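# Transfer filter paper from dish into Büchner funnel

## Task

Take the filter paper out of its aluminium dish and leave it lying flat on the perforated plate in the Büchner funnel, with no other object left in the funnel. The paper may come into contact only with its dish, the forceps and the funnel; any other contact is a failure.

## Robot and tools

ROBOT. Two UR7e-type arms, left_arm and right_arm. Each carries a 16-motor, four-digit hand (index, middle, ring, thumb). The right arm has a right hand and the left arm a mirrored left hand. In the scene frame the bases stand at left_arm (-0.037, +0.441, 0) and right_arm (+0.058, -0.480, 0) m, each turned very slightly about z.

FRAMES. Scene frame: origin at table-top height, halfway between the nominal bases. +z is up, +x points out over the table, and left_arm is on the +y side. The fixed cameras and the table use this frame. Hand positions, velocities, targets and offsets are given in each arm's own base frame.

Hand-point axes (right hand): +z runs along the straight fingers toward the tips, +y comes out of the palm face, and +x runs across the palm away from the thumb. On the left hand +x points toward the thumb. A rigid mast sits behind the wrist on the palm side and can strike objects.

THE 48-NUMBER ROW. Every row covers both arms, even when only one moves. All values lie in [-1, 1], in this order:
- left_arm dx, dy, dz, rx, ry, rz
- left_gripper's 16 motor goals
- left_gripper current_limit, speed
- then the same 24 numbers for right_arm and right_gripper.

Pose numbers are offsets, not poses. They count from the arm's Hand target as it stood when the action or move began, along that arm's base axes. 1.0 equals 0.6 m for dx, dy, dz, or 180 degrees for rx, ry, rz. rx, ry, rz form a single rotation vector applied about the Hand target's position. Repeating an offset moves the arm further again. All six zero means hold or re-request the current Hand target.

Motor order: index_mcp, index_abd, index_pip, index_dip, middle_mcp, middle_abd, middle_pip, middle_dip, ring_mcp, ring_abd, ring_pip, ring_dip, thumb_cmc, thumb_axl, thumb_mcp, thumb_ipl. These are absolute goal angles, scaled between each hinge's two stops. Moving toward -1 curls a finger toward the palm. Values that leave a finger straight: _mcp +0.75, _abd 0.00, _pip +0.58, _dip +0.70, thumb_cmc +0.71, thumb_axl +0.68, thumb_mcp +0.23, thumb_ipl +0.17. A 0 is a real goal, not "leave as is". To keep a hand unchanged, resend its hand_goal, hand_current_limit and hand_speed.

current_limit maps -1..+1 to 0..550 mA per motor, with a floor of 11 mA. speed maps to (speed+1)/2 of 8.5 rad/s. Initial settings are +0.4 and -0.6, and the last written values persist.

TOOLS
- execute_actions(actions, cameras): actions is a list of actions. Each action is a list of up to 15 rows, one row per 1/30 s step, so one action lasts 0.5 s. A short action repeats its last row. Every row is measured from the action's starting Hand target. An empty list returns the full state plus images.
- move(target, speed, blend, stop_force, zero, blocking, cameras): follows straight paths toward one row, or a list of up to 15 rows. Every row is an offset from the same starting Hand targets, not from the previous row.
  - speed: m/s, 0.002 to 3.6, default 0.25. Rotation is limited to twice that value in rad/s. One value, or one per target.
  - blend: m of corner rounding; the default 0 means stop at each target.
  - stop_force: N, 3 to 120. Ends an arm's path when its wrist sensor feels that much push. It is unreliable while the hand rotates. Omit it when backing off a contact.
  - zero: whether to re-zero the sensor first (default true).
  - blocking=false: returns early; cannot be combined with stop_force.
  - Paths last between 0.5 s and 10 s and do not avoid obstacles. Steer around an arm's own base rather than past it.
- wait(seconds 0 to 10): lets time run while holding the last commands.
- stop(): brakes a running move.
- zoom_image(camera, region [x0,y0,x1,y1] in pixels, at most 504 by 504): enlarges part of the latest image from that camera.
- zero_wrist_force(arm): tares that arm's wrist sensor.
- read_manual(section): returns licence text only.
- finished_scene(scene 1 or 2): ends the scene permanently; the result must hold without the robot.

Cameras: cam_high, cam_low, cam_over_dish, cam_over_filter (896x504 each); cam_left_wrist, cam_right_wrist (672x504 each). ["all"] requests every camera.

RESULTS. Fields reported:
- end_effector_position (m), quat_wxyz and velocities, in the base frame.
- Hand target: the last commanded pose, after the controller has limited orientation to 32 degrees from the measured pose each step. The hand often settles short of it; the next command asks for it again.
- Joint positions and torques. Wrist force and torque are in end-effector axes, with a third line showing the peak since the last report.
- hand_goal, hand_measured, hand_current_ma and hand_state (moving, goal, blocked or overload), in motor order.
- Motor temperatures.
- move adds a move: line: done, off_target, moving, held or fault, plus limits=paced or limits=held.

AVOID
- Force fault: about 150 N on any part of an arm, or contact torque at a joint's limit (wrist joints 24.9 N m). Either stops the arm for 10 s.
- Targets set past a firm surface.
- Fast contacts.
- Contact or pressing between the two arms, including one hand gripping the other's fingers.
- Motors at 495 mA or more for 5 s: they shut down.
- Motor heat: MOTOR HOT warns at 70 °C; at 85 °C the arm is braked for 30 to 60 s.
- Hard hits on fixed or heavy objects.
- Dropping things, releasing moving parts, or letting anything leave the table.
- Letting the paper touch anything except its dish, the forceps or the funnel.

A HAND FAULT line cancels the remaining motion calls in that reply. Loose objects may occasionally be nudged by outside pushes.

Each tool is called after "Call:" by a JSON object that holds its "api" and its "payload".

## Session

Call:
{"api": "execute_actions", "payload": {"actions": []}}

Scene clock: 0.00 s.
left_arm: end_effector_position=(+0.3903, -0.5251, +0.3773) hand_goal=(+0.754, +0.000, +0.576, +0.696, +0.754, +0.000, +0.576, +0.696, +0.754, +0.000, +0.576, +0.696, +0.714, +0.678, +0.226, +0.168) hand_measured=(+0.754, +0.000, +0.576, +0.696, +0.754, +0.000, +0.576, +0.696, +0.754, +0.000, +0.576, +0.696, +0.714, +0.678, +0.226, +0.168) hand_current_ma=(+0, +0, +0, +0, +0, +0, +0, +0, +0, +0, +0, +0, +0, +0, +0, +0) hand_state=(goal, goal, goal, goal, goal, goal, goal, goal, goal, goal, goal, goal, goal, goal, goal, goal) hand_current_limit=0.40 hand_speed=-0.60 end_effector_quat_wxyz=(+0.145, -0.333, +0.908, -0.210) | right_arm: end_effector_position=(+0.3370, +0.0953, +0.2757) hand_goal=(+0.754, +0.000, +0.576, +0.696, +0.754, +0.000, +0.576, +0.696, +0.754, +0.000, +0.576, +0.696, +0.714, +0.678, +0.226, +0.168) hand_measured=(+0.754, +0.000, +0.576, +0.696, +0.754, +0.000, +0.576, +0.696, +0.754, +0.000, +0.576, +0.696, +0.714, +0.678, +0.226, +0.168) hand_current_ma=(+0, +0, +0, +0, +0, +0, +0, +0, +0, +0, +0, +0, +0, +0, +0, +0) hand_state=(goal, goal, goal, goal, goal, goal, goal, goal, goal, goal, goal, goal, goal, goal, goal, goal) hand_current_limit=0.40 hand_speed=-0.60 end_effector_quat_wxyz=(+0.008, -0.375, +0.923, +0.083)
Joint positions: left_arm=[2.41 -1.87 -1.264 -1.064 1.629 -2.991] | right_arm=[-0.391 -1.85 2.036 -1.652 -1.441 3.543]
Joint velocities: within noise
Joint torques (N m): no reading
Motor temperatures (°C): left_arm=[25 26 26 34 30 28] | right_arm=[26 30 29 33 38 30]
Wrist force (N): no reading
Wrist torque (N m): no reading
Wrist force, peak (N): no reading
Hand target: left_arm +0.3903, -0.5251, +0.3773; +0.145, -0.333, +0.908, -0.210 | right_arm +0.3370, +0.0953, +0.2757; +0.008, -0.375, +0.923, +0.083

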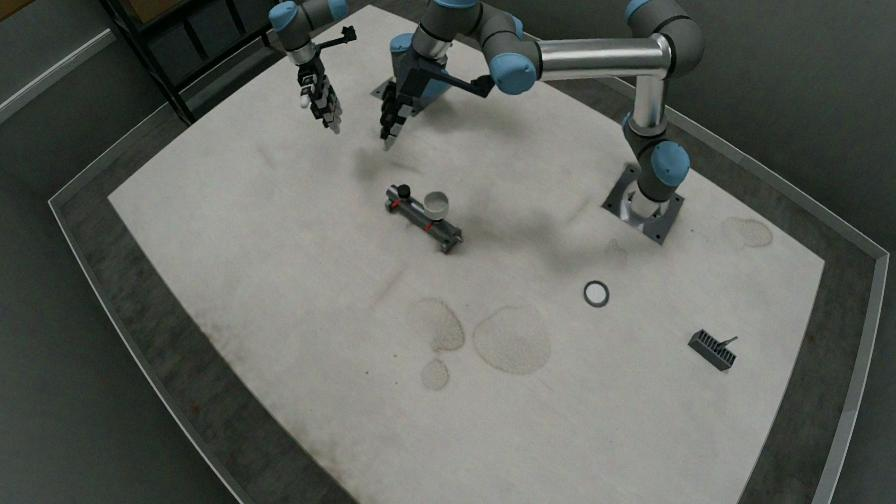

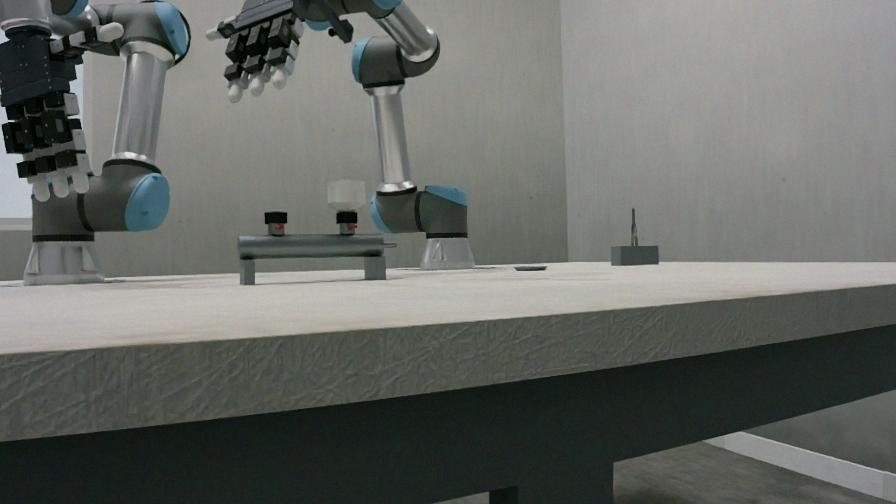

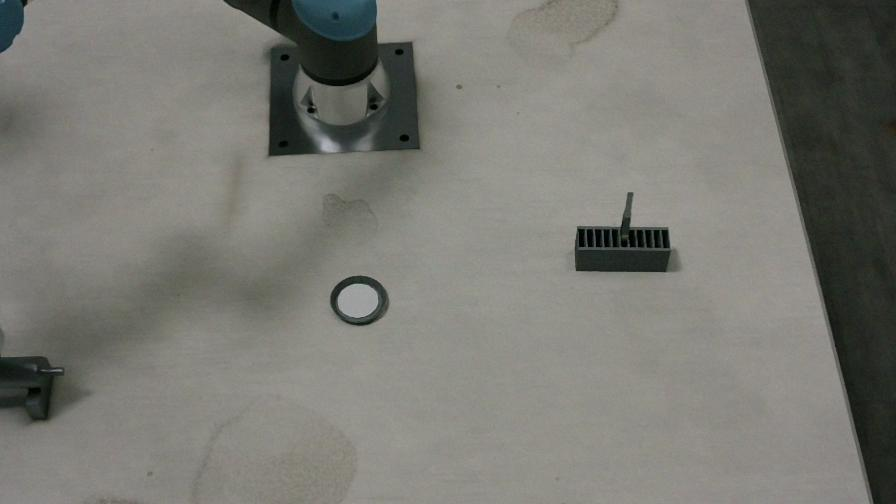

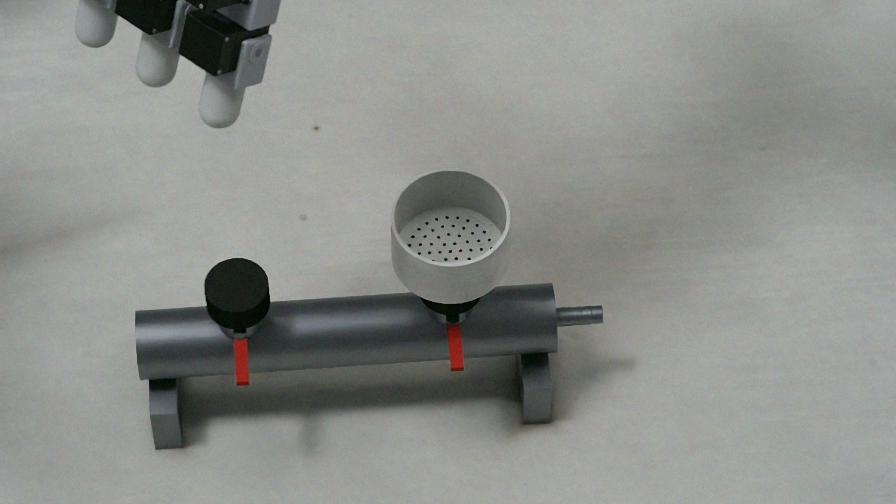

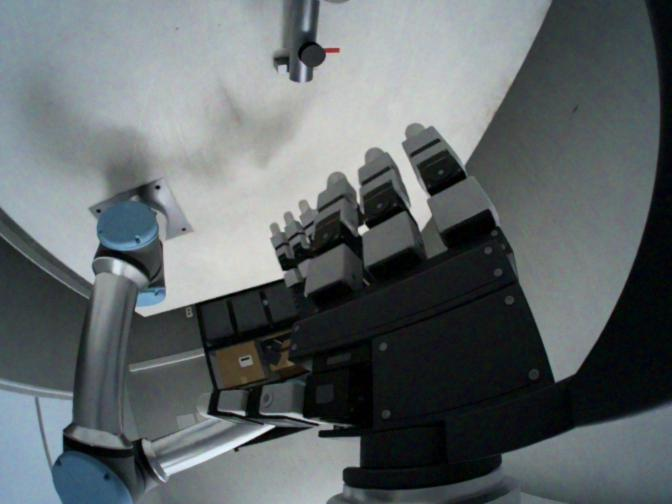

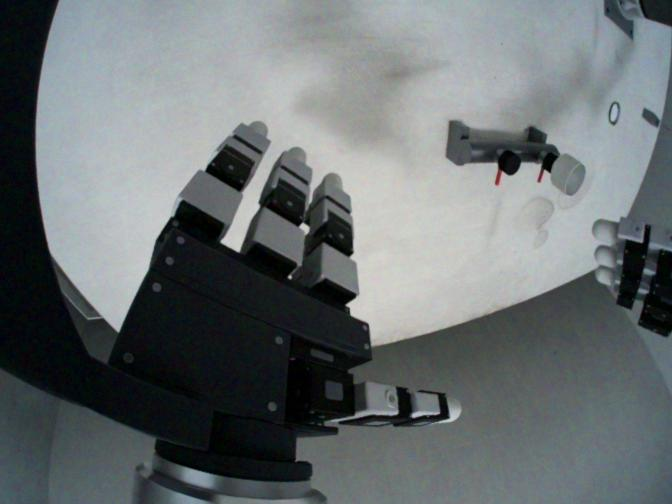

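Call:
{"api": "zoom_image", "payload": {"camera": "cam_over_dish", "region": [300, 250, 420, 350]}}

Call:
{"api": "zoom_image", "payload": {"camera": "cam_low", "region": [460, 190, 620, 290]}}

Call:
{"api": "move", "payload": {"target": [[0.0,0.4585,0.0378, -0.0952,-0.0157,-0.1192, 0.89,0,-0.299,0.043,0.89,0,-0.299,0.043,0.754,0,0.576,0.696,-0.657,0.678,0.416,-0.265,0.4,-0.4, 0,-0.25,0.0,0,0,0, 0.754,0,0.576,0.696,0.754,0,0.576,0.696,0.754,0,0.576,0.696,0.714,0.678,0.226,0.168,0.4,-0.6],[-0.0122,0.877,-0.3788, -0.1904,-0.0313,-0.2384, 0.89,0,-0.299,0.043,0.89,0,-0.299,0.043,0.754,0,0.576,0.696,-0.657,0.678,0.416,-0.265,0.4,-0.4, 0,-0.25,0.0,0,0,0, 0.754,0,0.576,0.696,0.754,0,0.576,0.696,0.754,0,0.576,0.696,0.714,0.678,0.226,0.168,0.4,-0.6]], "speed": 0.3, "blend": [0.06, 0], "cameras": ["cam_high","cam_low","cam_over_dish","cam_left_wrist","cam_over_filter"]}}

Call:
{"api": "zoom_image", "payload": {"camera": "cam_over_filter", "region": [340, 120, 560, 340]}}

Scaled by 4.200 from the camera's 896x504 image, which has a finer 1280x720 frame.

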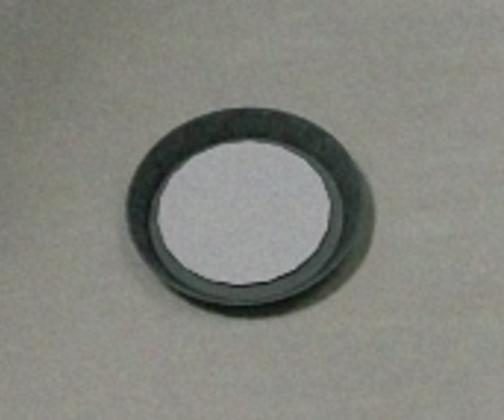

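Scaled by 3.150 from the camera's 896x504 image, which has a finer 1280x720 frame.

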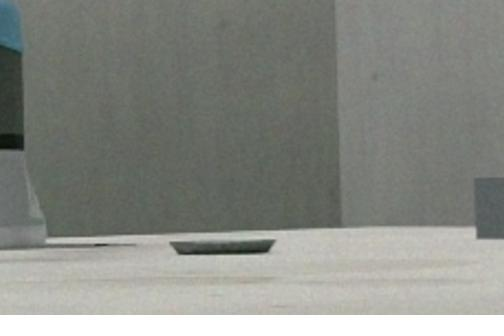

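Scene clock: 37.60 s.
left_arm: end_effector_position=(+0.3830, +0.0011, +0.1500) hand_goal=(+0.890, +0.000, -0.298, +0.044, +0.890, +0.000, -0.298, +0.044, +0.754, +0.000, +0.576, +0.696, -0.656, +0.678, +0.416, -0.264) hand_measured=(+0.878, +0.000, -0.296, +0.048, +0.876, +0.000, -0.296, +0.048, +0.746, +0.000, +0.576, +0.696, -0.654, +0.678, +0.410, -0.262) hand_current_ma=(-58, +0, +10, +14, -61, +0, +10, +13, -40, +0, +1, +0, +11, -3, -35, +7) hand_state=(goal, goal, goal, goal, goal, goal, goal, goal, goal, goal, goal, goal, goal, goal, goal, goal) hand_current_limit=0.40 hand_speed=-0.40 end_effector_quat_wxyz=(+0.000, +0.000, +0.857, -0.515) | right_arm: end_effector_position=(+0.3370, -0.0547, +0.2757) hand_goal=(+0.754, +0.000, +0.576, +0.696, +0.754, +0.000, +0.576, +0.696, +0.754, +0.000, +0.576, +0.696, +0.714, +0.678, +0.226, +0.168) hand_measured=(+0.754, +0.000, +0.576, +0.696, +0.754, +0.000, +0.576, +0.696, +0.754, +0.000, +0.576, +0.696, +0.714, +0.678, +0.224, +0.168) hand_current_ma=(+0, +0, +0, +0, +0, +0, +0, +0, +0, +0, +0, +0, +0, +0, +0, +0) hand_state=(goal, goal, goal, goal, goal, goal, goal, goal, goal, goal, goal, goal, goal, goal, goal, goal) hand_current_limit=0.40 hand_speed=-0.60 end_effector_quat_wxyz=(+0.008, -0.375, +0.923, +0.083)
Joint positions: left_arm=[3.836 -1.579 -2.033 -1.978 0.824 -0.513] | right_arm=[-0.723 -1.76 1.96 -1.63 -1.483 3.211]
Joint torques (N m): left_arm=[11.27 6.15 30.21 -0.96 0.62 2.9] | right_arm=[-7.98 -5.23 -37 -1.24 -2.32 -1.86]
Wrist force (N): left_arm=[0.4 -1.2 0.4] | right_arm=[0.4 0.1 0.2]
Wrist torque (N m): left_arm=[-0.19 -0.07 -0.08] | right_arm=[-0.01 -0.06 0.17]
Wrist force, peak (N): left_arm=[0.9 -1.7 -0.5] | right_arm=[-0.3 0.9 0.4]
Hand target: left_arm +0.3830, +0.0011, +0.1500; +0.000, +0.000, +0.857, -0.515 | right_arm +0.3370, -0.0547, +0.2757; +0.008, -0.375, +0.923, +0.083
Off the commanded pose: left_arm 0.000 m, 0 deg | right_arm 0.000 m, 0 deg.
move: done
Images, in order (width x height): cam_high 896x504, cam_low 896x504, cam_over_dish 896x504, cam_over_filter 896x504, cam_left_wrist 672x504.

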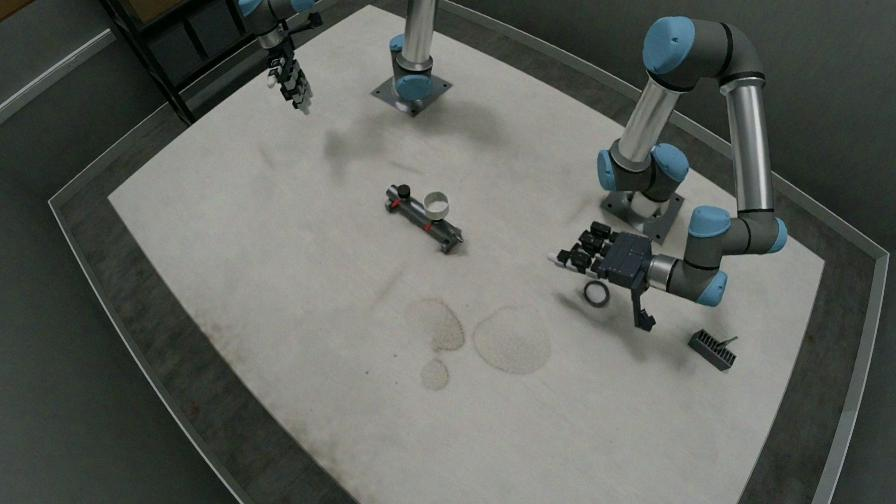

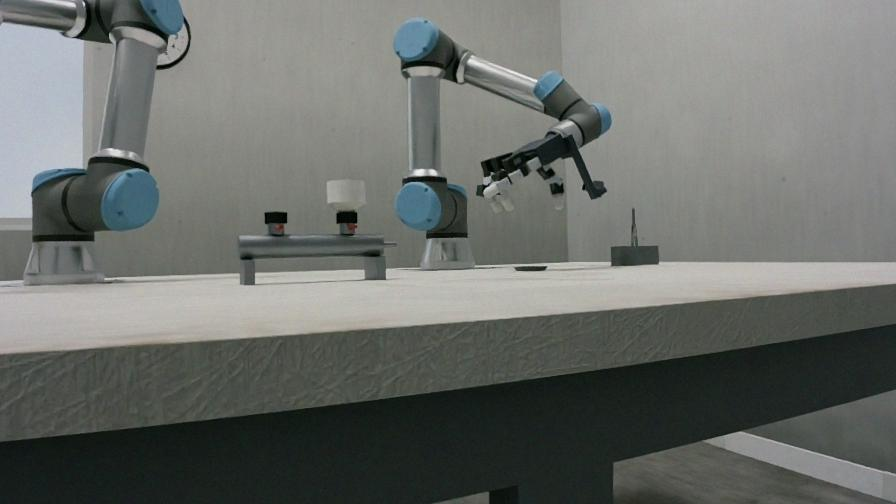

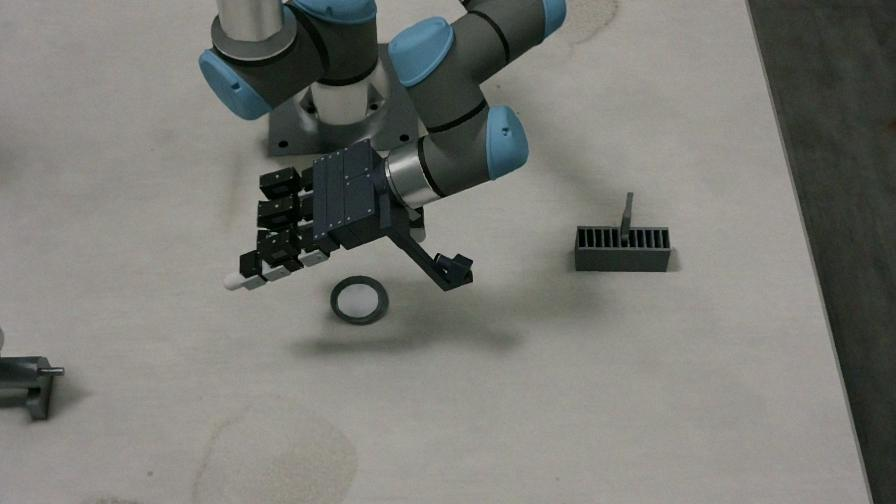

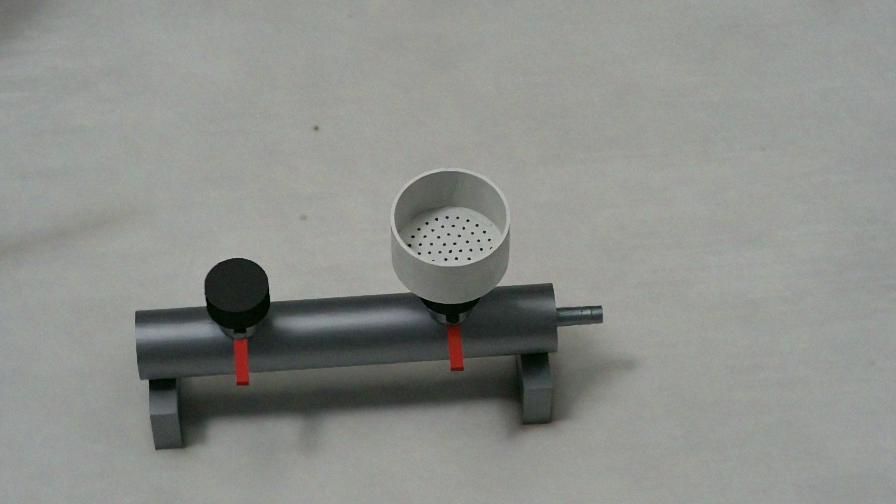

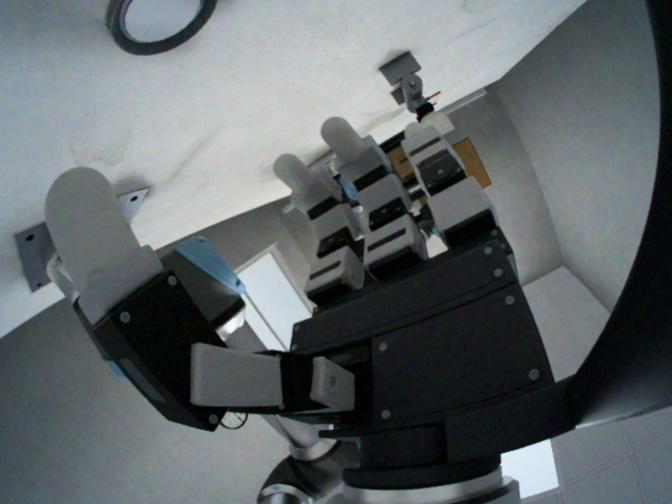

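Scaled by 2.291 from the camera's 896x504 image, which has a finer 1280x720 frame.

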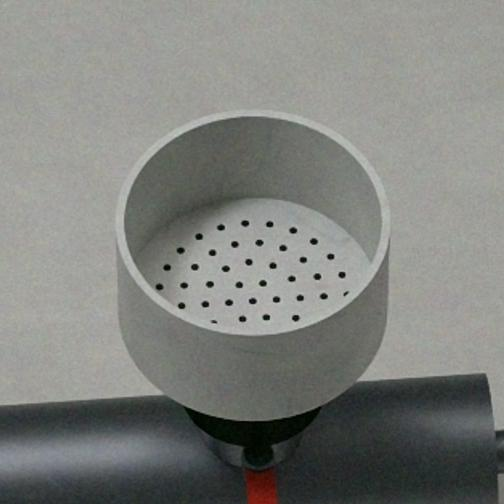

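Call:
{"api": "move", "payload": {"target": [-0.0033,-0.0052,-0.1917, 0,0,0, 0.89,0,-0.299,0.043,0.89,0,-0.299,0.043,0.754,0,0.576,0.696,-0.657,0.678,0.416,-0.265,0.0,-0.5, 0,0,0.0,0,0,0, 0.754,0,0.576,0.696,0.754,0,0.576,0.696,0.754,0,0.576,0.696,0.714,0.678,0.226,0.168,0.4,-0.6], "speed": 0.12, "cameras": ["cam_low","cam_left_wrist"]}}

Call:
{"api": "zoom_image", "payload": {"camera": "cam_low", "region": [460, 190, 620, 290]}}

Call:
{"api": "zoom_image", "payload": {"camera": "cam_left_wrist", "region": [40, 0, 400, 240]}}

Scene clock: 55.20 s.
left_arm: end_effector_position=(+0.3810, -0.0020, +0.0351) hand_goal=(+0.890, +0.000, -0.298, +0.044, +0.890, +0.000, -0.298, +0.044, +0.754, +0.000, +0.576, +0.696, -0.656, +0.678, +0.416, -0.264) hand_measured=(+0.878, +0.000, -0.296, +0.048, +0.876, +0.000, -0.296, +0.048, +0.746, +0.000, +0.576, +0.696, -0.654, +0.678, +0.410, -0.262) hand_current_ma=(-58, +0, +10, +13, -61, +0, +10, +13, -40, +0, +1, +0, +11, -3, -34, +7) hand_state=(goal, goal, goal, goal, goal, goal, goal, goal, goal, goal, goal, goal, goal, goal, goal, goal) hand_current_limit=0.00 hand_speed=-0.50 end_effector_quat_wxyz=(+0.000, +0.000, +0.857, -0.515) | right_arm: end_effector_position=(+0.3370, -0.0547, +0.2757) hand_goal=(+0.754, +0.000, +0.576, +0.696, +0.754, +0.000, +0.576, +0.696, +0.754, +0.000, +0.576, +0.696, +0.714, +0.678, +0.226, +0.168) hand_measured=(+0.754, +0.000, +0.576, +0.696, +0.754, +0.000, +0.576, +0.696, +0.754, +0.000, +0.576, +0.696, +0.714, +0.678, +0.224, +0.168) hand_current_ma=(+0, +0, +0, +0, +0, +0, +0, +0, +0, +0, +0, +0, +0, +0, +0, +0) hand_state=(goal, goal, goal, goal, goal, goal, goal, goal, goal, goal, goal, goal, goal, goal, goal, goal) hand_current_limit=0.40 hand_speed=-0.60 end_effector_quat_wxyz=(+0.008, -0.375, +0.923, +0.083)
Joint positions: left_arm=[3.833 -1.762 -2.194 -1.633 0.822 -0.515] | right_arm=[-0.723 -1.76 1.96 -1.63 -1.483 3.211]
Joint torques (N m): left_arm=[-11.34 10.73 2.04 1.68 -2.68 -2.37] | right_arm=[-7.49 -4.98 -38.09 -1.99 -2.17 -1.93]
Wrist force (N): left_arm=[0.3 -1.1 0.4] | right_arm=[-0.2 0.1 0.1]
Wrist torque (N m): left_arm=[-0.17 -0.04 0.01] | right_arm=[-0.01 0.03 0.10]
Wrist force, peak (N): left_arm=[0.1 -2.1 0.1] | right_arm=[-0.1 0.1 0.7]
Hand target: left_arm +0.3810, -0.0020, +0.0350; +0.000, +0.000, +0.857, -0.515 | right_arm +0.3370, -0.0547, +0.2757; +0.008, -0.375, +0.923, +0.083
Off the commanded pose: left_arm 0.000 m, 0 deg | right_arm 0.000 m, 0 deg.
move: done
Images, in order (width x height): cam_low 896x504, cam_left_wrist 672x504.

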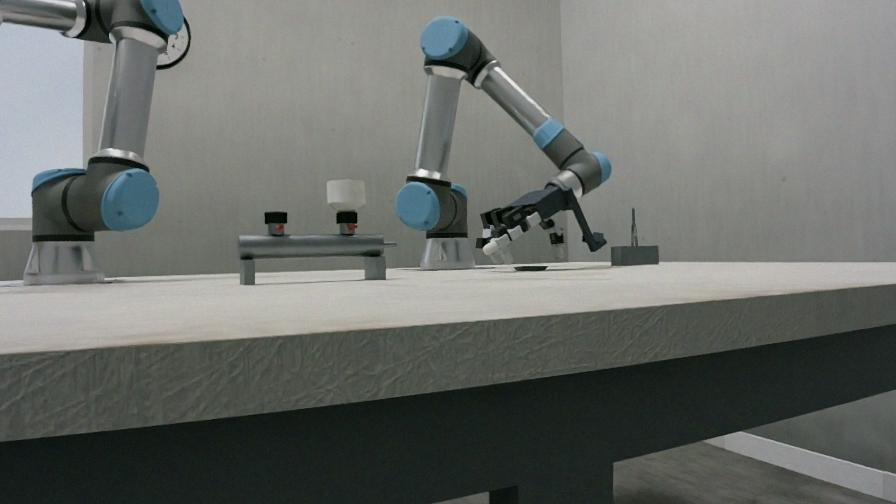

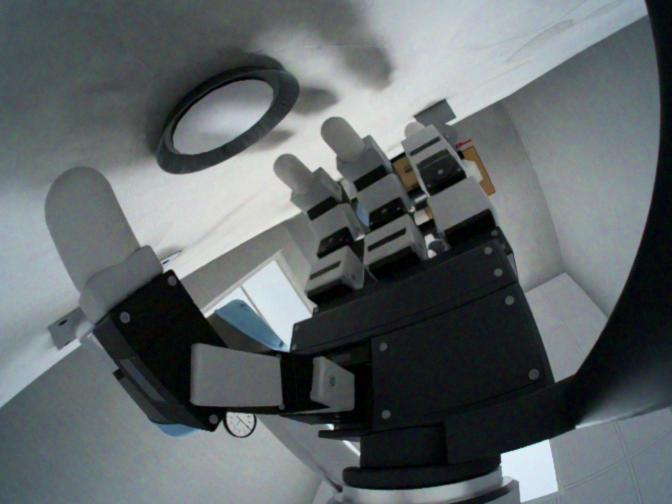

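Scaled by 3.150 from the camera's 896x504 image, which has a finer 1280x720 frame.

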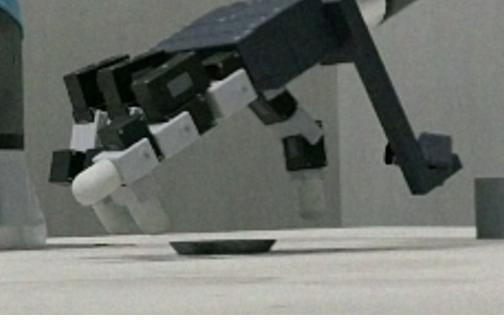

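Scaled by 1.400 from the camera's 672x504 image, which has a finer 960x720 frame.

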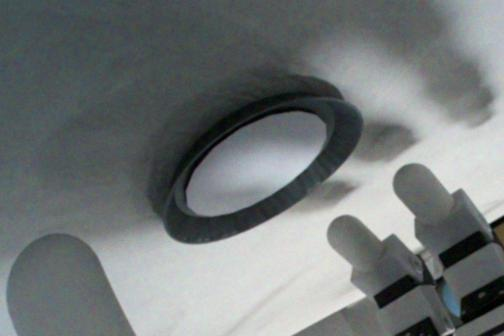

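Call:
{"api": "move", "payload": {"target": [0,0,-0.0183, 0,0,0, 0.89,0,-0.299,0.043,0.89,0,-0.299,0.043,0.754,0,0.576,0.696,-0.657,0.678,0.416,-0.265,0.0,-0.5, 0,0,0.0,0,0,0, 0.754,0,0.576,0.696,0.754,0,0.576,0.696,0.754,0,0.576,0.696,0.714,0.678,0.226,0.168,0.4,-0.6], "speed": 0.03, "stop_force": 5, "cameras": []}}

Call:
{"api": "move", "payload": {"target": [0,0,0, 0,0,0, 0.685,0,-0.387,0.0145,0.685,0,-0.387,0.0145,0.754,0,0.576,0.696,-0.657,0.678,0.19,-0.232,0.0,-0.85, 0,0,0,0,0,0, 0.754,0,0.576,0.696,0.754,0,0.576,0.696,0.754,0,0.576,0.696,0.714,0.678,0.226,0.168,0.4,-0.6], "speed": 0.03, "cameras": ["cam_low","cam_left_wrist"]}}

Call:
{"api": "zoom_image", "payload": {"camera": "cam_low", "region": [460, 190, 620, 290]}}

Call:
{"api": "zoom_image", "payload": {"camera": "cam_left_wrist", "region": [40, 0, 400, 240]}}

Scene clock: 64.97 s.
left_arm: end_effector_position=(+0.3810, -0.0020, +0.0240) hand_goal=(+0.890, +0.000, -0.298, +0.044, +0.890, +0.000, -0.298, +0.044, +0.754, +0.000, +0.576, +0.696, -0.656, +0.678, +0.416, -0.264) hand_measured=(+0.878, +0.000, -0.296, +0.048, +0.876, +0.000, -0.296, +0.048, +0.746, +0.000, +0.576, +0.696, -0.654, +0.678, +0.410, -0.262) hand_current_ma=(-58, +0, +10, +13, -61, +0, +10, +13, -40, +0, +1, +0, +11, -3, -34, +7) hand_state=(goal, goal, goal, goal, goal, goal, goal, goal, goal, goal, goal, goal, goal, goal, goal, goal) hand_current_limit=0.00 hand_speed=-0.50 end_effector_quat_wxyz=(+0.000, +0.000, +0.857, -0.515) | right_arm: end_effector_position=(+0.3370, -0.0547, +0.2757) hand_goal=(+0.754, +0.000, +0.576, +0.696, +0.754, +0.000, +0.576, +0.696, +0.754, +0.000, +0.576, +0.696, +0.714, +0.678, +0.226, +0.168) hand_measured=(+0.754, +0.000, +0.576, +0.696, +0.754, +0.000, +0.576, +0.696, +0.754, +0.000, +0.576, +0.696, +0.714, +0.678, +0.224, +0.168) hand_current_ma=(+0, +0, +0, +0, +0, +0, +0, +0, +0, +0, +0, +0, +0, +0, +0, +0) hand_state=(goal, goal, goal, goal, goal, goal, goal, goal, goal, goal, goal, goal, goal, goal, goal, goal) hand_current_limit=0.40 hand_speed=-0.60 end_effector_quat_wxyz=(+0.008, -0.375, +0.923, +0.083)
Joint positions: left_arm=[3.833 -1.786 -2.205 -1.599 0.822 -0.515] | right_arm=[-0.723 -1.76 1.96 -1.63 -1.483 3.211]
Joint torques (N m): left_arm=[-5.49 11.5 1.34 1.47 -1.39 1.08] | right_arm=[-7.39 -4.79 -38.78 -1.79 -2.29 -1.87]
Wrist force (N): left_arm=[0.4 -1.1 0.0] | right_arm=[0.3 0.2 0.3]
Wrist torque (N m): left_arm=[-0.15 -0.07 0.03] | right_arm=[-0.01 -0.06 0.16]
Wrist force, peak (N): left_arm=[0.4 -1.5 0.3] | right_arm=[0.1 0.6 0.3]
Hand target: left_arm +0.3810, -0.0020, +0.0240; +0.000, +0.000, +0.857, -0.515 | right_arm +0.3370, -0.0547, +0.2757; +0.008, -0.375, +0.923, +0.083
Off the commanded pose: left_arm 0.000 m, 0 deg | right_arm 0.000 m, 0 deg.
move: done
No camera images: "cameras" was empty.

Scene clock: 65.77 s.
left_arm: end_effector_position=(+0.3810, -0.0020, +0.0240) hand_goal=(+0.686, +0.000, -0.386, +0.014, +0.686, +0.000, -0.386, +0.014, +0.754, +0.000, +0.576, +0.696, -0.656, +0.678, +0.190, -0.232) hand_measured=(+0.682, +0.000, -0.382, +0.018, +0.682, +0.000, -0.382, +0.018, +0.746, +0.000, +0.576, +0.696, -0.654, +0.678, +0.190, -0.234) hand_current_ma=(-17, +0, +13, +14, -18, +0, +13, +14, -40, +0, +1, +0, +11, -3, +5, -9) hand_state=(goal, goal, goal, goal, goal, goal, goal, goal, goal, goal, goal, goal, goal, goal, goal, goal) hand_current_limit=0.00 hand_speed=-0.85 end_effector_quat_wxyz=(+0.000, +0.000, +0.857, -0.515) | right_arm: end_effector_position=(+0.3370, -0.0547, +0.2757) hand_goal=(+0.754, +0.000, +0.576, +0.696, +0.754, +0.000, +0.576, +0.696, +0.754, +0.000, +0.576, +0.696, +0.714, +0.678, +0.226, +0.168) hand_measured=(+0.754, +0.000, +0.576, +0.696, +0.754, +0.000, +0.576, +0.696, +0.754, +0.000, +0.576, +0.696, +0.714, +0.678, +0.224, +0.168) hand_current_ma=(+0, +0, +0, +0, +0, +0, +0, +0, +0, +0, +0, +0, +0, +0, +0, +0) hand_state=(goal, goal, goal, goal, goal, goal, goal, goal, goal, goal, goal, goal, goal, goal, goal, goal) hand_current_limit=0.40 hand_speed=-0.60 end_effector_quat_wxyz=(+0.008, -0.375, +0.923, +0.083)
Joint positions: left_arm=[3.833 -1.786 -2.205 -1.599 0.822 -0.515] | right_arm=[-0.723 -1.76 1.96 -1.63 -1.483 3.211]
Joint torques (N m): left_arm=[-6.22 11.33 3.83 1.41 -1.52 0.81] | right_arm=[-7.21 -4.56 -39.01 -1.79 -2.25 -1.9]
Wrist force (N): left_arm=[0.2 -1.0 0.1] | right_arm=[0.3 -0.1 -0.2]
Wrist torque (N m): left_arm=[-0.13 -0.04 0.01] | right_arm=[-0.01 -0.04 0.15]
Wrist force, peak (N): left_arm=[0.4 -1.4 0.4] | right_arm=[0.5 0.1 0.6]
Hand target: left_arm +0.3810, -0.0020, +0.0240; +0.000, +0.000, +0.857, -0.515 | right_arm +0.3370, -0.0547, +0.2757; +0.008, -0.375, +0.923, +0.083
Off the commanded pose: left_arm 0.000 m, 0 deg | right_arm 0.000 m, 0 deg.
move: done
Images, in order (width x height): cam_low 896x504, cam_left_wrist 672x504.

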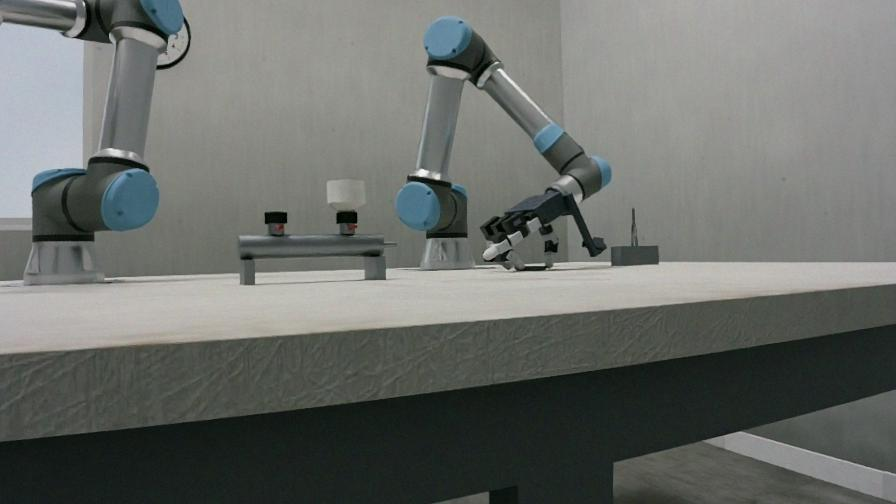

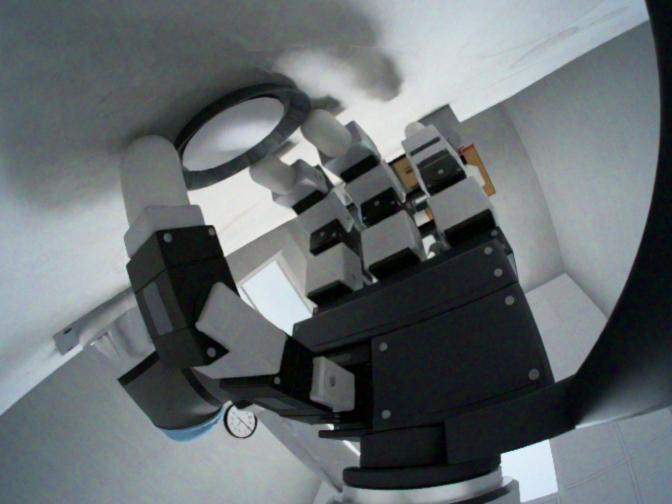

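Scaled by 3.150 from the camera's 896x504 image, which has a finer 1280x720 frame.

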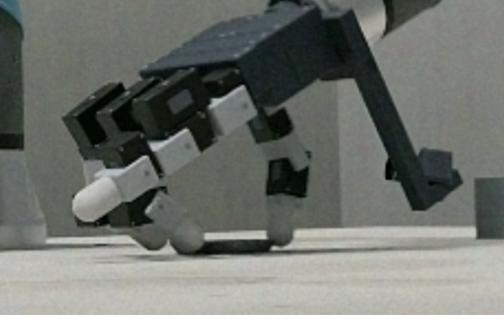

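Scaled by 1.400 from the camera's 672x504 image, which has a finer 960x720 frame.

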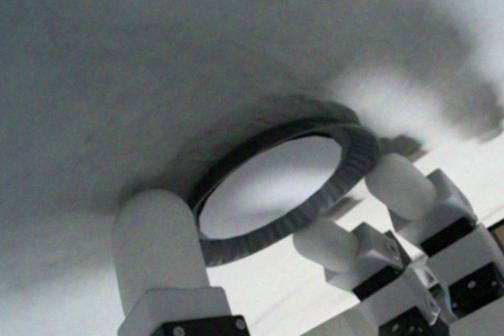

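Call:
{"api": "move", "payload": {"target": [0,0,0, 0,0,0, 0.60,0,-0.387,0.0145,0.60,0,-0.387,0.0145,0.754,0,0.576,0.696,-0.657,0.678,0.10,-0.232,0.0,-0.93, 0,0,0,0,0,0, 0.754,0,0.576,0.696,0.754,0,0.576,0.696,0.754,0,0.576,0.696,0.714,0.678,0.226,0.168,0.4,-0.6], "speed": 0.03, "cameras": []}}

Call:
{"api": "move", "payload": {"target": [0,0,0.0333, 0,0,0, 0.56,0,-0.387,0.0145,0.56,0,-0.387,0.0145,0.754,0,0.576,0.696,-0.657,0.678,0.08,-0.232,0.2,-0.93, 0,0,0,0,0,0, 0.754,0,0.576,0.696,0.754,0,0.576,0.696,0.754,0,0.576,0.696,0.714,0.678,0.226,0.168,0.4,-0.6], "speed": 0.03, "cameras": ["cam_low","cam_left_wrist"]}}

Call:
{"api": "zoom_image", "payload": {"camera": "cam_low", "region": [460, 190, 620, 290]}}

Call:
{"api": "zoom_image", "payload": {"camera": "cam_left_wrist", "region": [40, 0, 400, 240]}}

Scene clock: 81.93 s.
left_arm: end_effector_position=(+0.3810, -0.0020, +0.0240) hand_goal=(+0.600, +0.000, -0.386, +0.014, +0.600, +0.000, -0.386, +0.014, +0.754, +0.000, +0.576, +0.696, -0.656, +0.678, +0.100, -0.232) hand_measured=(+0.632, +0.000, -0.378, +0.018, +0.632, +0.000, -0.378, +0.018, +0.746, +0.000, +0.576, +0.696, -0.654, +0.678, +0.170, -0.222) hand_current_ma=(+159, +0, +38, +14, +158, +0, +36, +14, -40, +0, +1, +0, +11, -3, +275, +58) hand_state=(blocked, goal, goal, goal, blocked, goal, goal, goal, goal, goal, goal, goal, goal, goal, blocked, goal) hand_current_limit=0.00 hand_speed=-0.93 end_effector_quat_wxyz=(+0.000, +0.000, +0.857, -0.515) | right_arm: end_effector_position=(+0.3370, -0.0547, +0.2757) hand_goal=(+0.754, +0.000, +0.576, +0.696, +0.754, +0.000, +0.576, +0.696, +0.754, +0.000, +0.576, +0.696, +0.714, +0.678, +0.226, +0.168) hand_measured=(+0.754, +0.000, +0.576, +0.696, +0.754, +0.000, +0.576, +0.696, +0.754, +0.000, +0.576, +0.696, +0.714, +0.678, +0.224, +0.168) hand_current_ma=(+0, +0, +0, +0, +0, +0, +0, +0, +0, +0, +0, +0, +0, +0, +0, +0) hand_state=(goal, goal, goal, goal, goal, goal, goal, goal, goal, goal, goal, goal, goal, goal, goal, goal) hand_current_limit=0.40 hand_speed=-0.60 end_effector_quat_wxyz=(+0.008, -0.375, +0.923, +0.083)
Joint positions: left_arm=[3.833 -1.786 -2.205 -1.599 0.822 -0.515] | right_arm=[-0.723 -1.76 1.96 -1.63 -1.483 3.211]
Joint torques (N m): left_arm=[-8.28 11.98 3.09 0.88 -1.74 -0.92] | right_arm=[-7.02 -4.68 -37.04 -1.99 -2.27 -2.01]
Wrist force (N): left_arm=[0.5 -4.1 -0.2] | right_arm=[0.2 0.3 0.2]
Wrist torque (N m): left_arm=[-0.26 -0.06 0.03] | right_arm=[0.02 -0.03 0.15]
Wrist force, peak (N): left_arm=[0.4 -4.5 -0.3] | right_arm=[0.0 0.6 0.5]
Hand target: left_arm +0.3810, -0.0020, +0.0240; +0.000, +0.000, +0.857, -0.515 | right_arm +0.3370, -0.0547, +0.2757; +0.008, -0.375, +0.923, +0.083
Off the commanded pose: left_arm 0.000 m, 0 deg | right_arm 0.000 m, 0 deg.
move: done
No camera images: "cameras" was empty.

Scene clock: 83.07 s.
left_arm: end_effector_position=(+0.3810, -0.0020, +0.0439) hand_goal=(+0.560, +0.000, -0.386, +0.014, +0.560, +0.000, -0.386, +0.014, +0.754, +0.000, +0.576, +0.696, -0.656, +0.678, +0.080, -0.232) hand_measured=(+0.608, +0.000, -0.366, +0.020, +0.604, +0.000, -0.368, +0.018, +0.746, +0.000, +0.576, +0.696, -0.654, +0.678, +0.170, -0.210) hand_current_ma=(+238, +0, +88, +25, +215, -1, +75, +20, -40, +0, +1, +0, +11, -3, +330, +135) hand_state=(blocked, goal, goal, goal, blocked, goal, goal, goal, goal, goal, goal, goal, goal, goal, blocked, blocked) hand_current_limit=0.20 hand_speed=-0.93 end_effector_quat_wxyz=(+0.000, +0.000, +0.857, -0.515) | right_arm: end_effector_position=(+0.3370, -0.0547, +0.2757) hand_goal=(+0.754, +0.000, +0.576, +0.696, +0.754, +0.000, +0.576, +0.696, +0.754, +0.000, +0.576, +0.696, +0.714, +0.678, +0.226, +0.168) hand_measured=(+0.754, +0.000, +0.576, +0.696, +0.754, +0.000, +0.576, +0.696, +0.754, +0.000, +0.576, +0.696, +0.714, +0.678, +0.224, +0.168) hand_current_ma=(+0, +0, +0, +0, +0, +0, +0, +0, +0, +0, +0, +0, +0, +0, +0, +0) hand_state=(goal, goal, goal, goal, goal, goal, goal, goal, goal, goal, goal, goal, goal, goal, goal, goal) hand_current_limit=0.40 hand_speed=-0.60 end_effector_quat_wxyz=(+0.008, -0.375, +0.923, +0.083)
Joint positions: left_arm=[3.833 -1.744 -2.185 -1.66 0.822 -0.515] | right_arm=[-0.723 -1.76 1.96 -1.63 -1.483 3.211]
Joint torques (N m): left_arm=[-2.99 34.63 25.09 -0.82 -1.14 1.51] | right_arm=[-7.16 -4.82 -37.48 -1.86 -2.1 -1.85]
Wrist force (N): left_arm=[0.2 -1.0 0.5] | right_arm=[-0.1 0.1 0.0]
Wrist torque (N m): left_arm=[-0.15 -0.04 0.00] | right_arm=[0.00 0.00 0.13]
Wrist force, peak (N): left_arm=[0.1 -4.5 -0.2] | right_arm=[0.1 0.2 0.4]
Hand target: left_arm +0.3810, -0.0020, +0.0440; +0.000, +0.000, +0.857, -0.515 | right_arm +0.3370, -0.0547, +0.2757; +0.008, -0.375, +0.923, +0.083
Off the commanded pose: left_arm 0.000 m, 0 deg | right_arm 0.000 m, 0 deg.
move: done
Images, in order (width x height): cam_low 896x504, cam_left_wrist 672x504.

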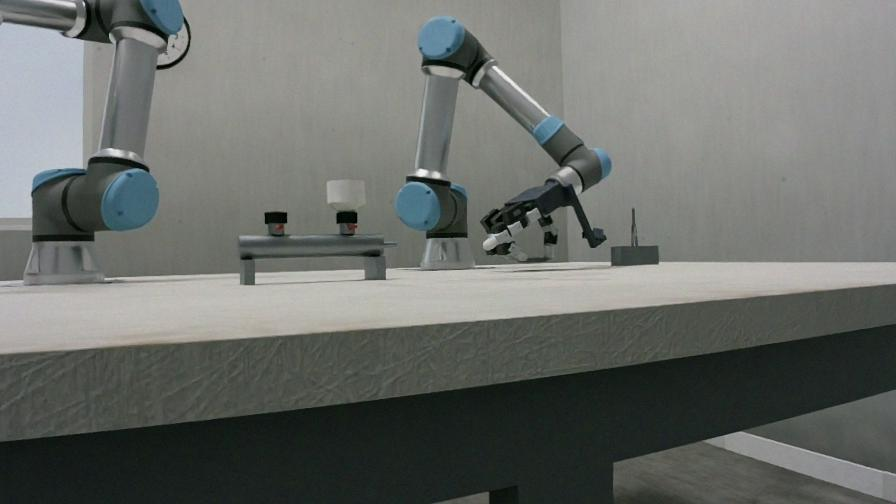

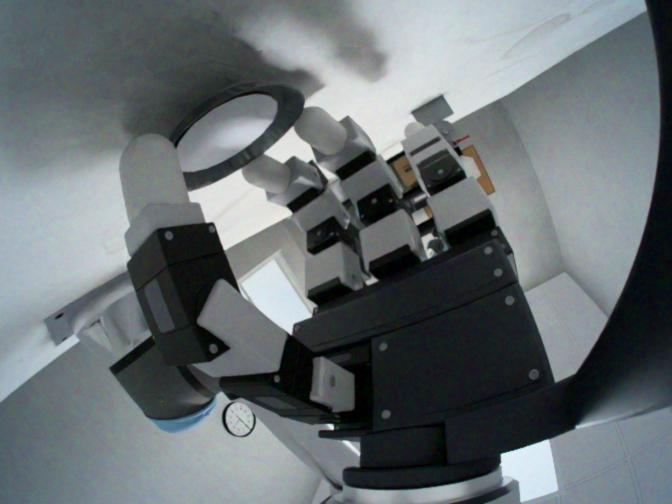

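Scaled by 3.150 from the camera's 896x504 image, which has a finer 1280x720 frame.

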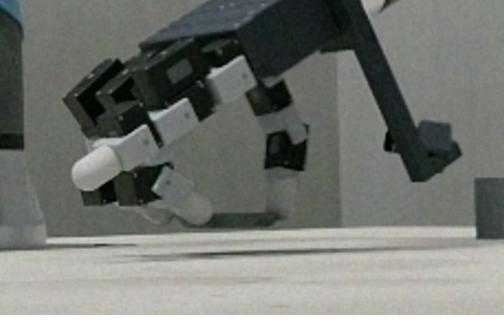

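Scaled by 1.400 from the camera's 672x504 image, which has a finer 960x720 frame.

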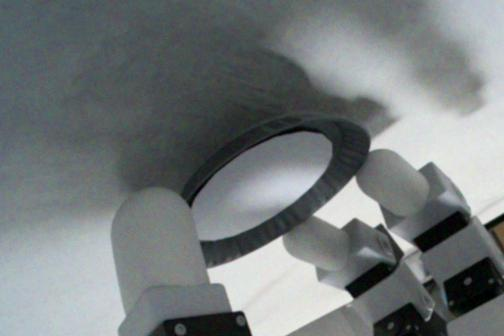

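Call:
{"api": "zoom_image", "payload": {"camera": "cam_low", "region": [240, 60, 400, 220]}}

Call:
{"api": "move", "payload": {"target": [[0,0,0.427, 0,0,0, 0.56,0,-0.387,0.0145,0.56,0,-0.387,0.0145,0.754,0,0.576,0.696,-0.657,0.678,0.08,-0.232,0.2,-0.93, 0,0,0,0,0,0, 0.754,0,0.576,0.696,0.754,0,0.576,0.696,0.754,0,0.576,0.696,0.714,0.678,0.226,0.168,0.4,-0.6],[0.228,-0.74,0.393, 0,0,0, 0.56,0,-0.387,0.0145,0.56,0,-0.387,0.0145,0.754,0,0.576,0.696,-0.657,0.678,0.08,-0.232,0.2,-0.93, 0,0,0,0,0,0, 0.754,0,0.576,0.696,0.754,0,0.576,0.696,0.754,0,0.576,0.696,0.714,0.678,0.226,0.168,0.4,-0.6]], "speed": 0.14, "blend": [0.08, 0], "cameras": ["cam_high","cam_low","cam_over_filter","cam_left_wrist"]}}

Call:
{"api": "zoom_image", "payload": {"camera": "cam_over_filter", "region": [300, 0, 580, 280]}}

Call:
{"api": "zoom_image", "payload": {"camera": "cam_low", "region": [240, 60, 400, 220]}}

Scaled by 3.150 from the camera's 896x504 image, which has a finer 1280x720 frame.

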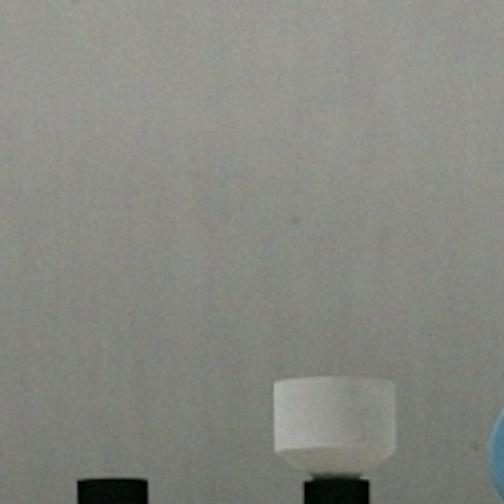

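Scene clock: 103.27 s.
left_arm: end_effector_position=(+0.5178, -0.4459, +0.2798) hand_goal=(+0.560, +0.000, -0.386, +0.014, +0.560, +0.000, -0.386, +0.014, +0.754, +0.000, +0.576, +0.696, -0.656, +0.678, +0.080, -0.232) hand_measured=(+0.608, +0.000, -0.366, +0.020, +0.604, +0.000, -0.368, +0.018, +0.746, +0.000, +0.576, +0.696, -0.654, +0.678, +0.170, -0.210) hand_current_ma=(+237, +1, +89, +25, +213, -1, +76, +20, -40, +0, +1, +0, +11, -3, +330, +136) hand_state=(blocked, goal, blocked, goal, blocked, goal, goal, goal, goal, goal, goal, goal, goal, goal, blocked, blocked) hand_current_limit=0.20 hand_speed=-0.93 end_effector_quat_wxyz=(+0.000, +0.000, +0.857, -0.515) | right_arm: end_effector_position=(+0.3370, -0.0547, +0.2757) hand_goal=(+0.754, +0.000, +0.576, +0.696, +0.754, +0.000, +0.576, +0.696, +0.754, +0.000, +0.576, +0.696, +0.714, +0.678, +0.226, +0.168) hand_measured=(+0.754, +0.000, +0.576, +0.696, +0.754, +0.000, +0.576, +0.696, +0.754, +0.000, +0.576, +0.696, +0.714, +0.678, +0.224, +0.168) hand_current_ma=(+0, +0, +0, +0, +0, +0, +0, +0, +0, +0, +0, +0, +0, +0, +0, +0) hand_state=(goal, goal, goal, goal, goal, goal, goal, goal, goal, goal, goal, goal, goal, goal, goal, goal) hand_current_limit=0.40 hand_speed=-0.60 end_effector_quat_wxyz=(+0.008, -0.375, +0.923, +0.083)
Joint positions: left_arm=[2.88 -1.909 -1.61 -0.739 0.549 -2.09] | right_arm=[-0.723 -1.76 1.96 -1.63 -1.483 3.211]
Joint torques (N m): left_arm=[-10.8 25.58 30.94 3.6 -0.05 -2.84] | right_arm=[-7.44 -5.48 -37.27 -1.95 -1.95 -1.69]
Wrist force (N): left_arm=[0.4 -1.4 0.5] | right_arm=[0.1 0.5 -0.3]
Wrist torque (N m): left_arm=[-0.20 -0.05 0.05] | right_arm=[0.07 -0.02 0.15]
Wrist force, peak (N): left_arm=[0.6 -1.8 1.2] | right_arm=[0.1 0.5 0.5]
Hand target: left_arm +0.5178, -0.4460, +0.2798; +0.000, +0.000, +0.857, -0.515 | right_arm +0.3370, -0.0547, +0.2757; +0.008, -0.375, +0.923, +0.083
Off the commanded pose: left_arm 0.000 m, 0 deg | right_arm 0.000 m, 0 deg.
move: done
Images, in order (width x height): cam_high 896x504, cam_low 896x504, cam_over_filter 896x504, cam_left_wrist 672x504.

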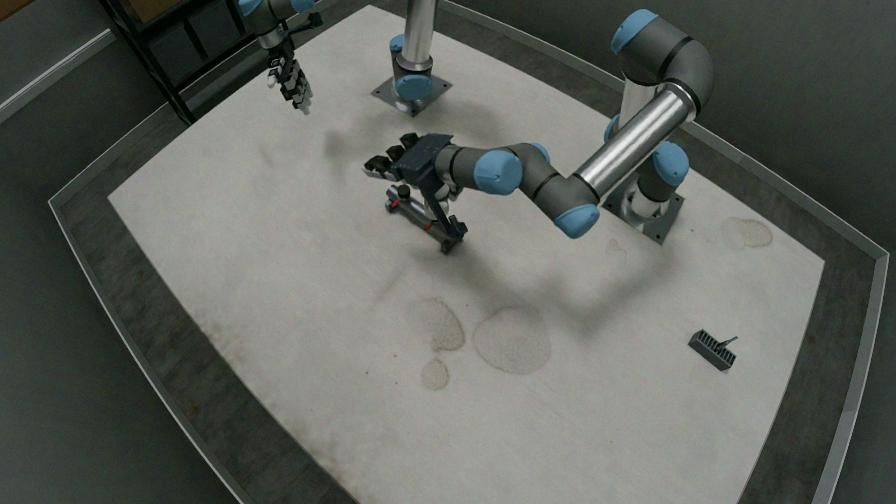

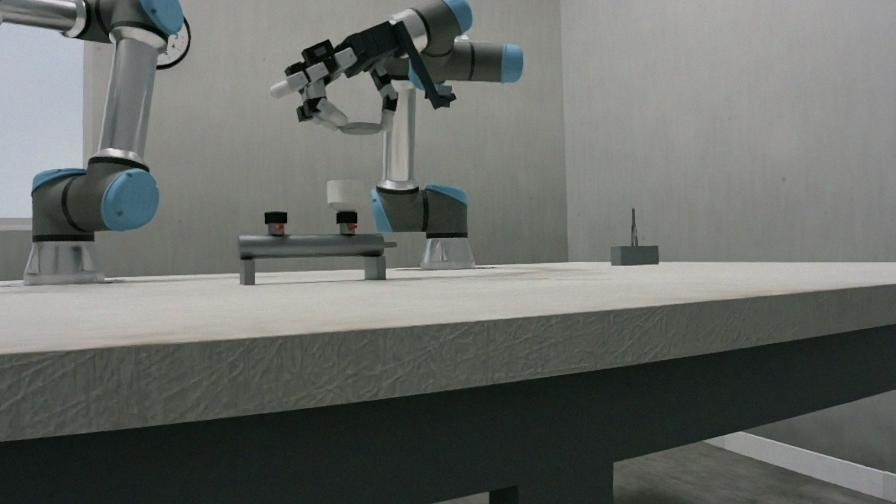

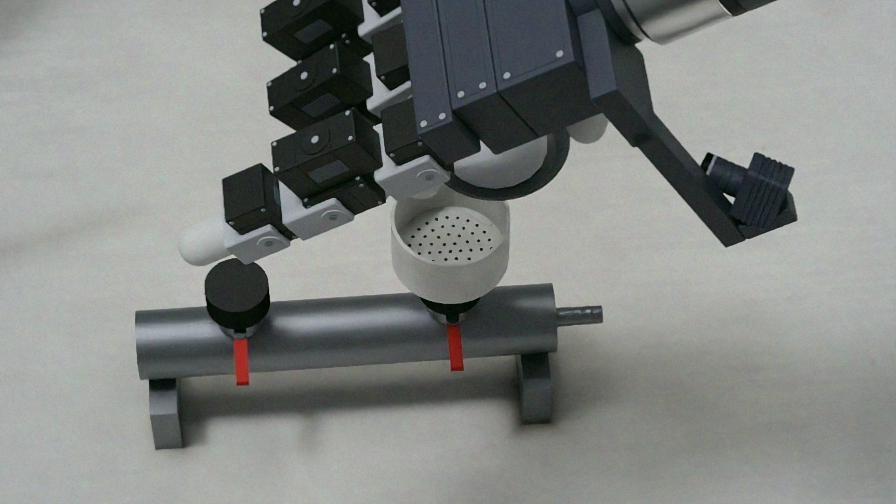

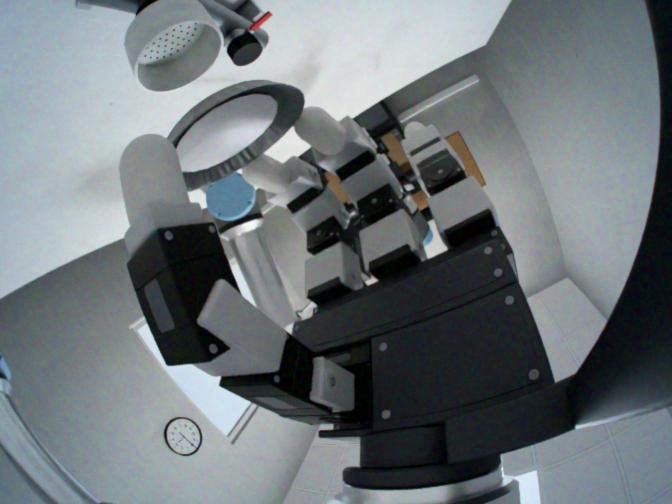

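Scaled by 1.800 from the camera's 896x504 image, which has a finer 1280x720 frame.

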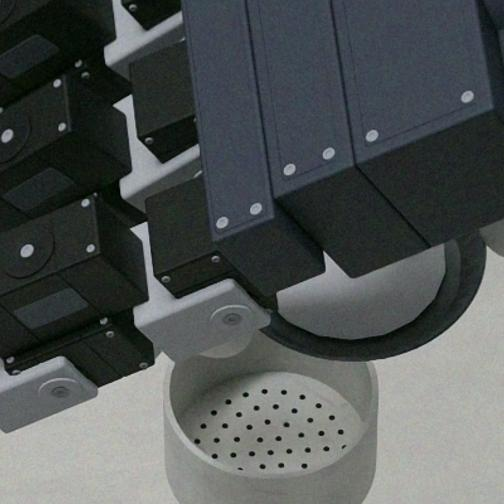

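Scaled by 3.150 from the camera's 896x504 image, which has a finer 1280x720 frame.

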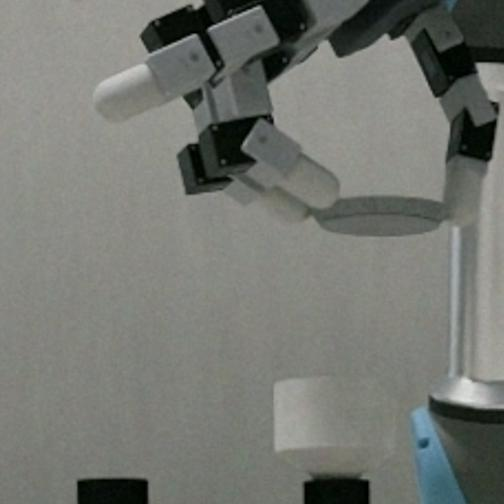

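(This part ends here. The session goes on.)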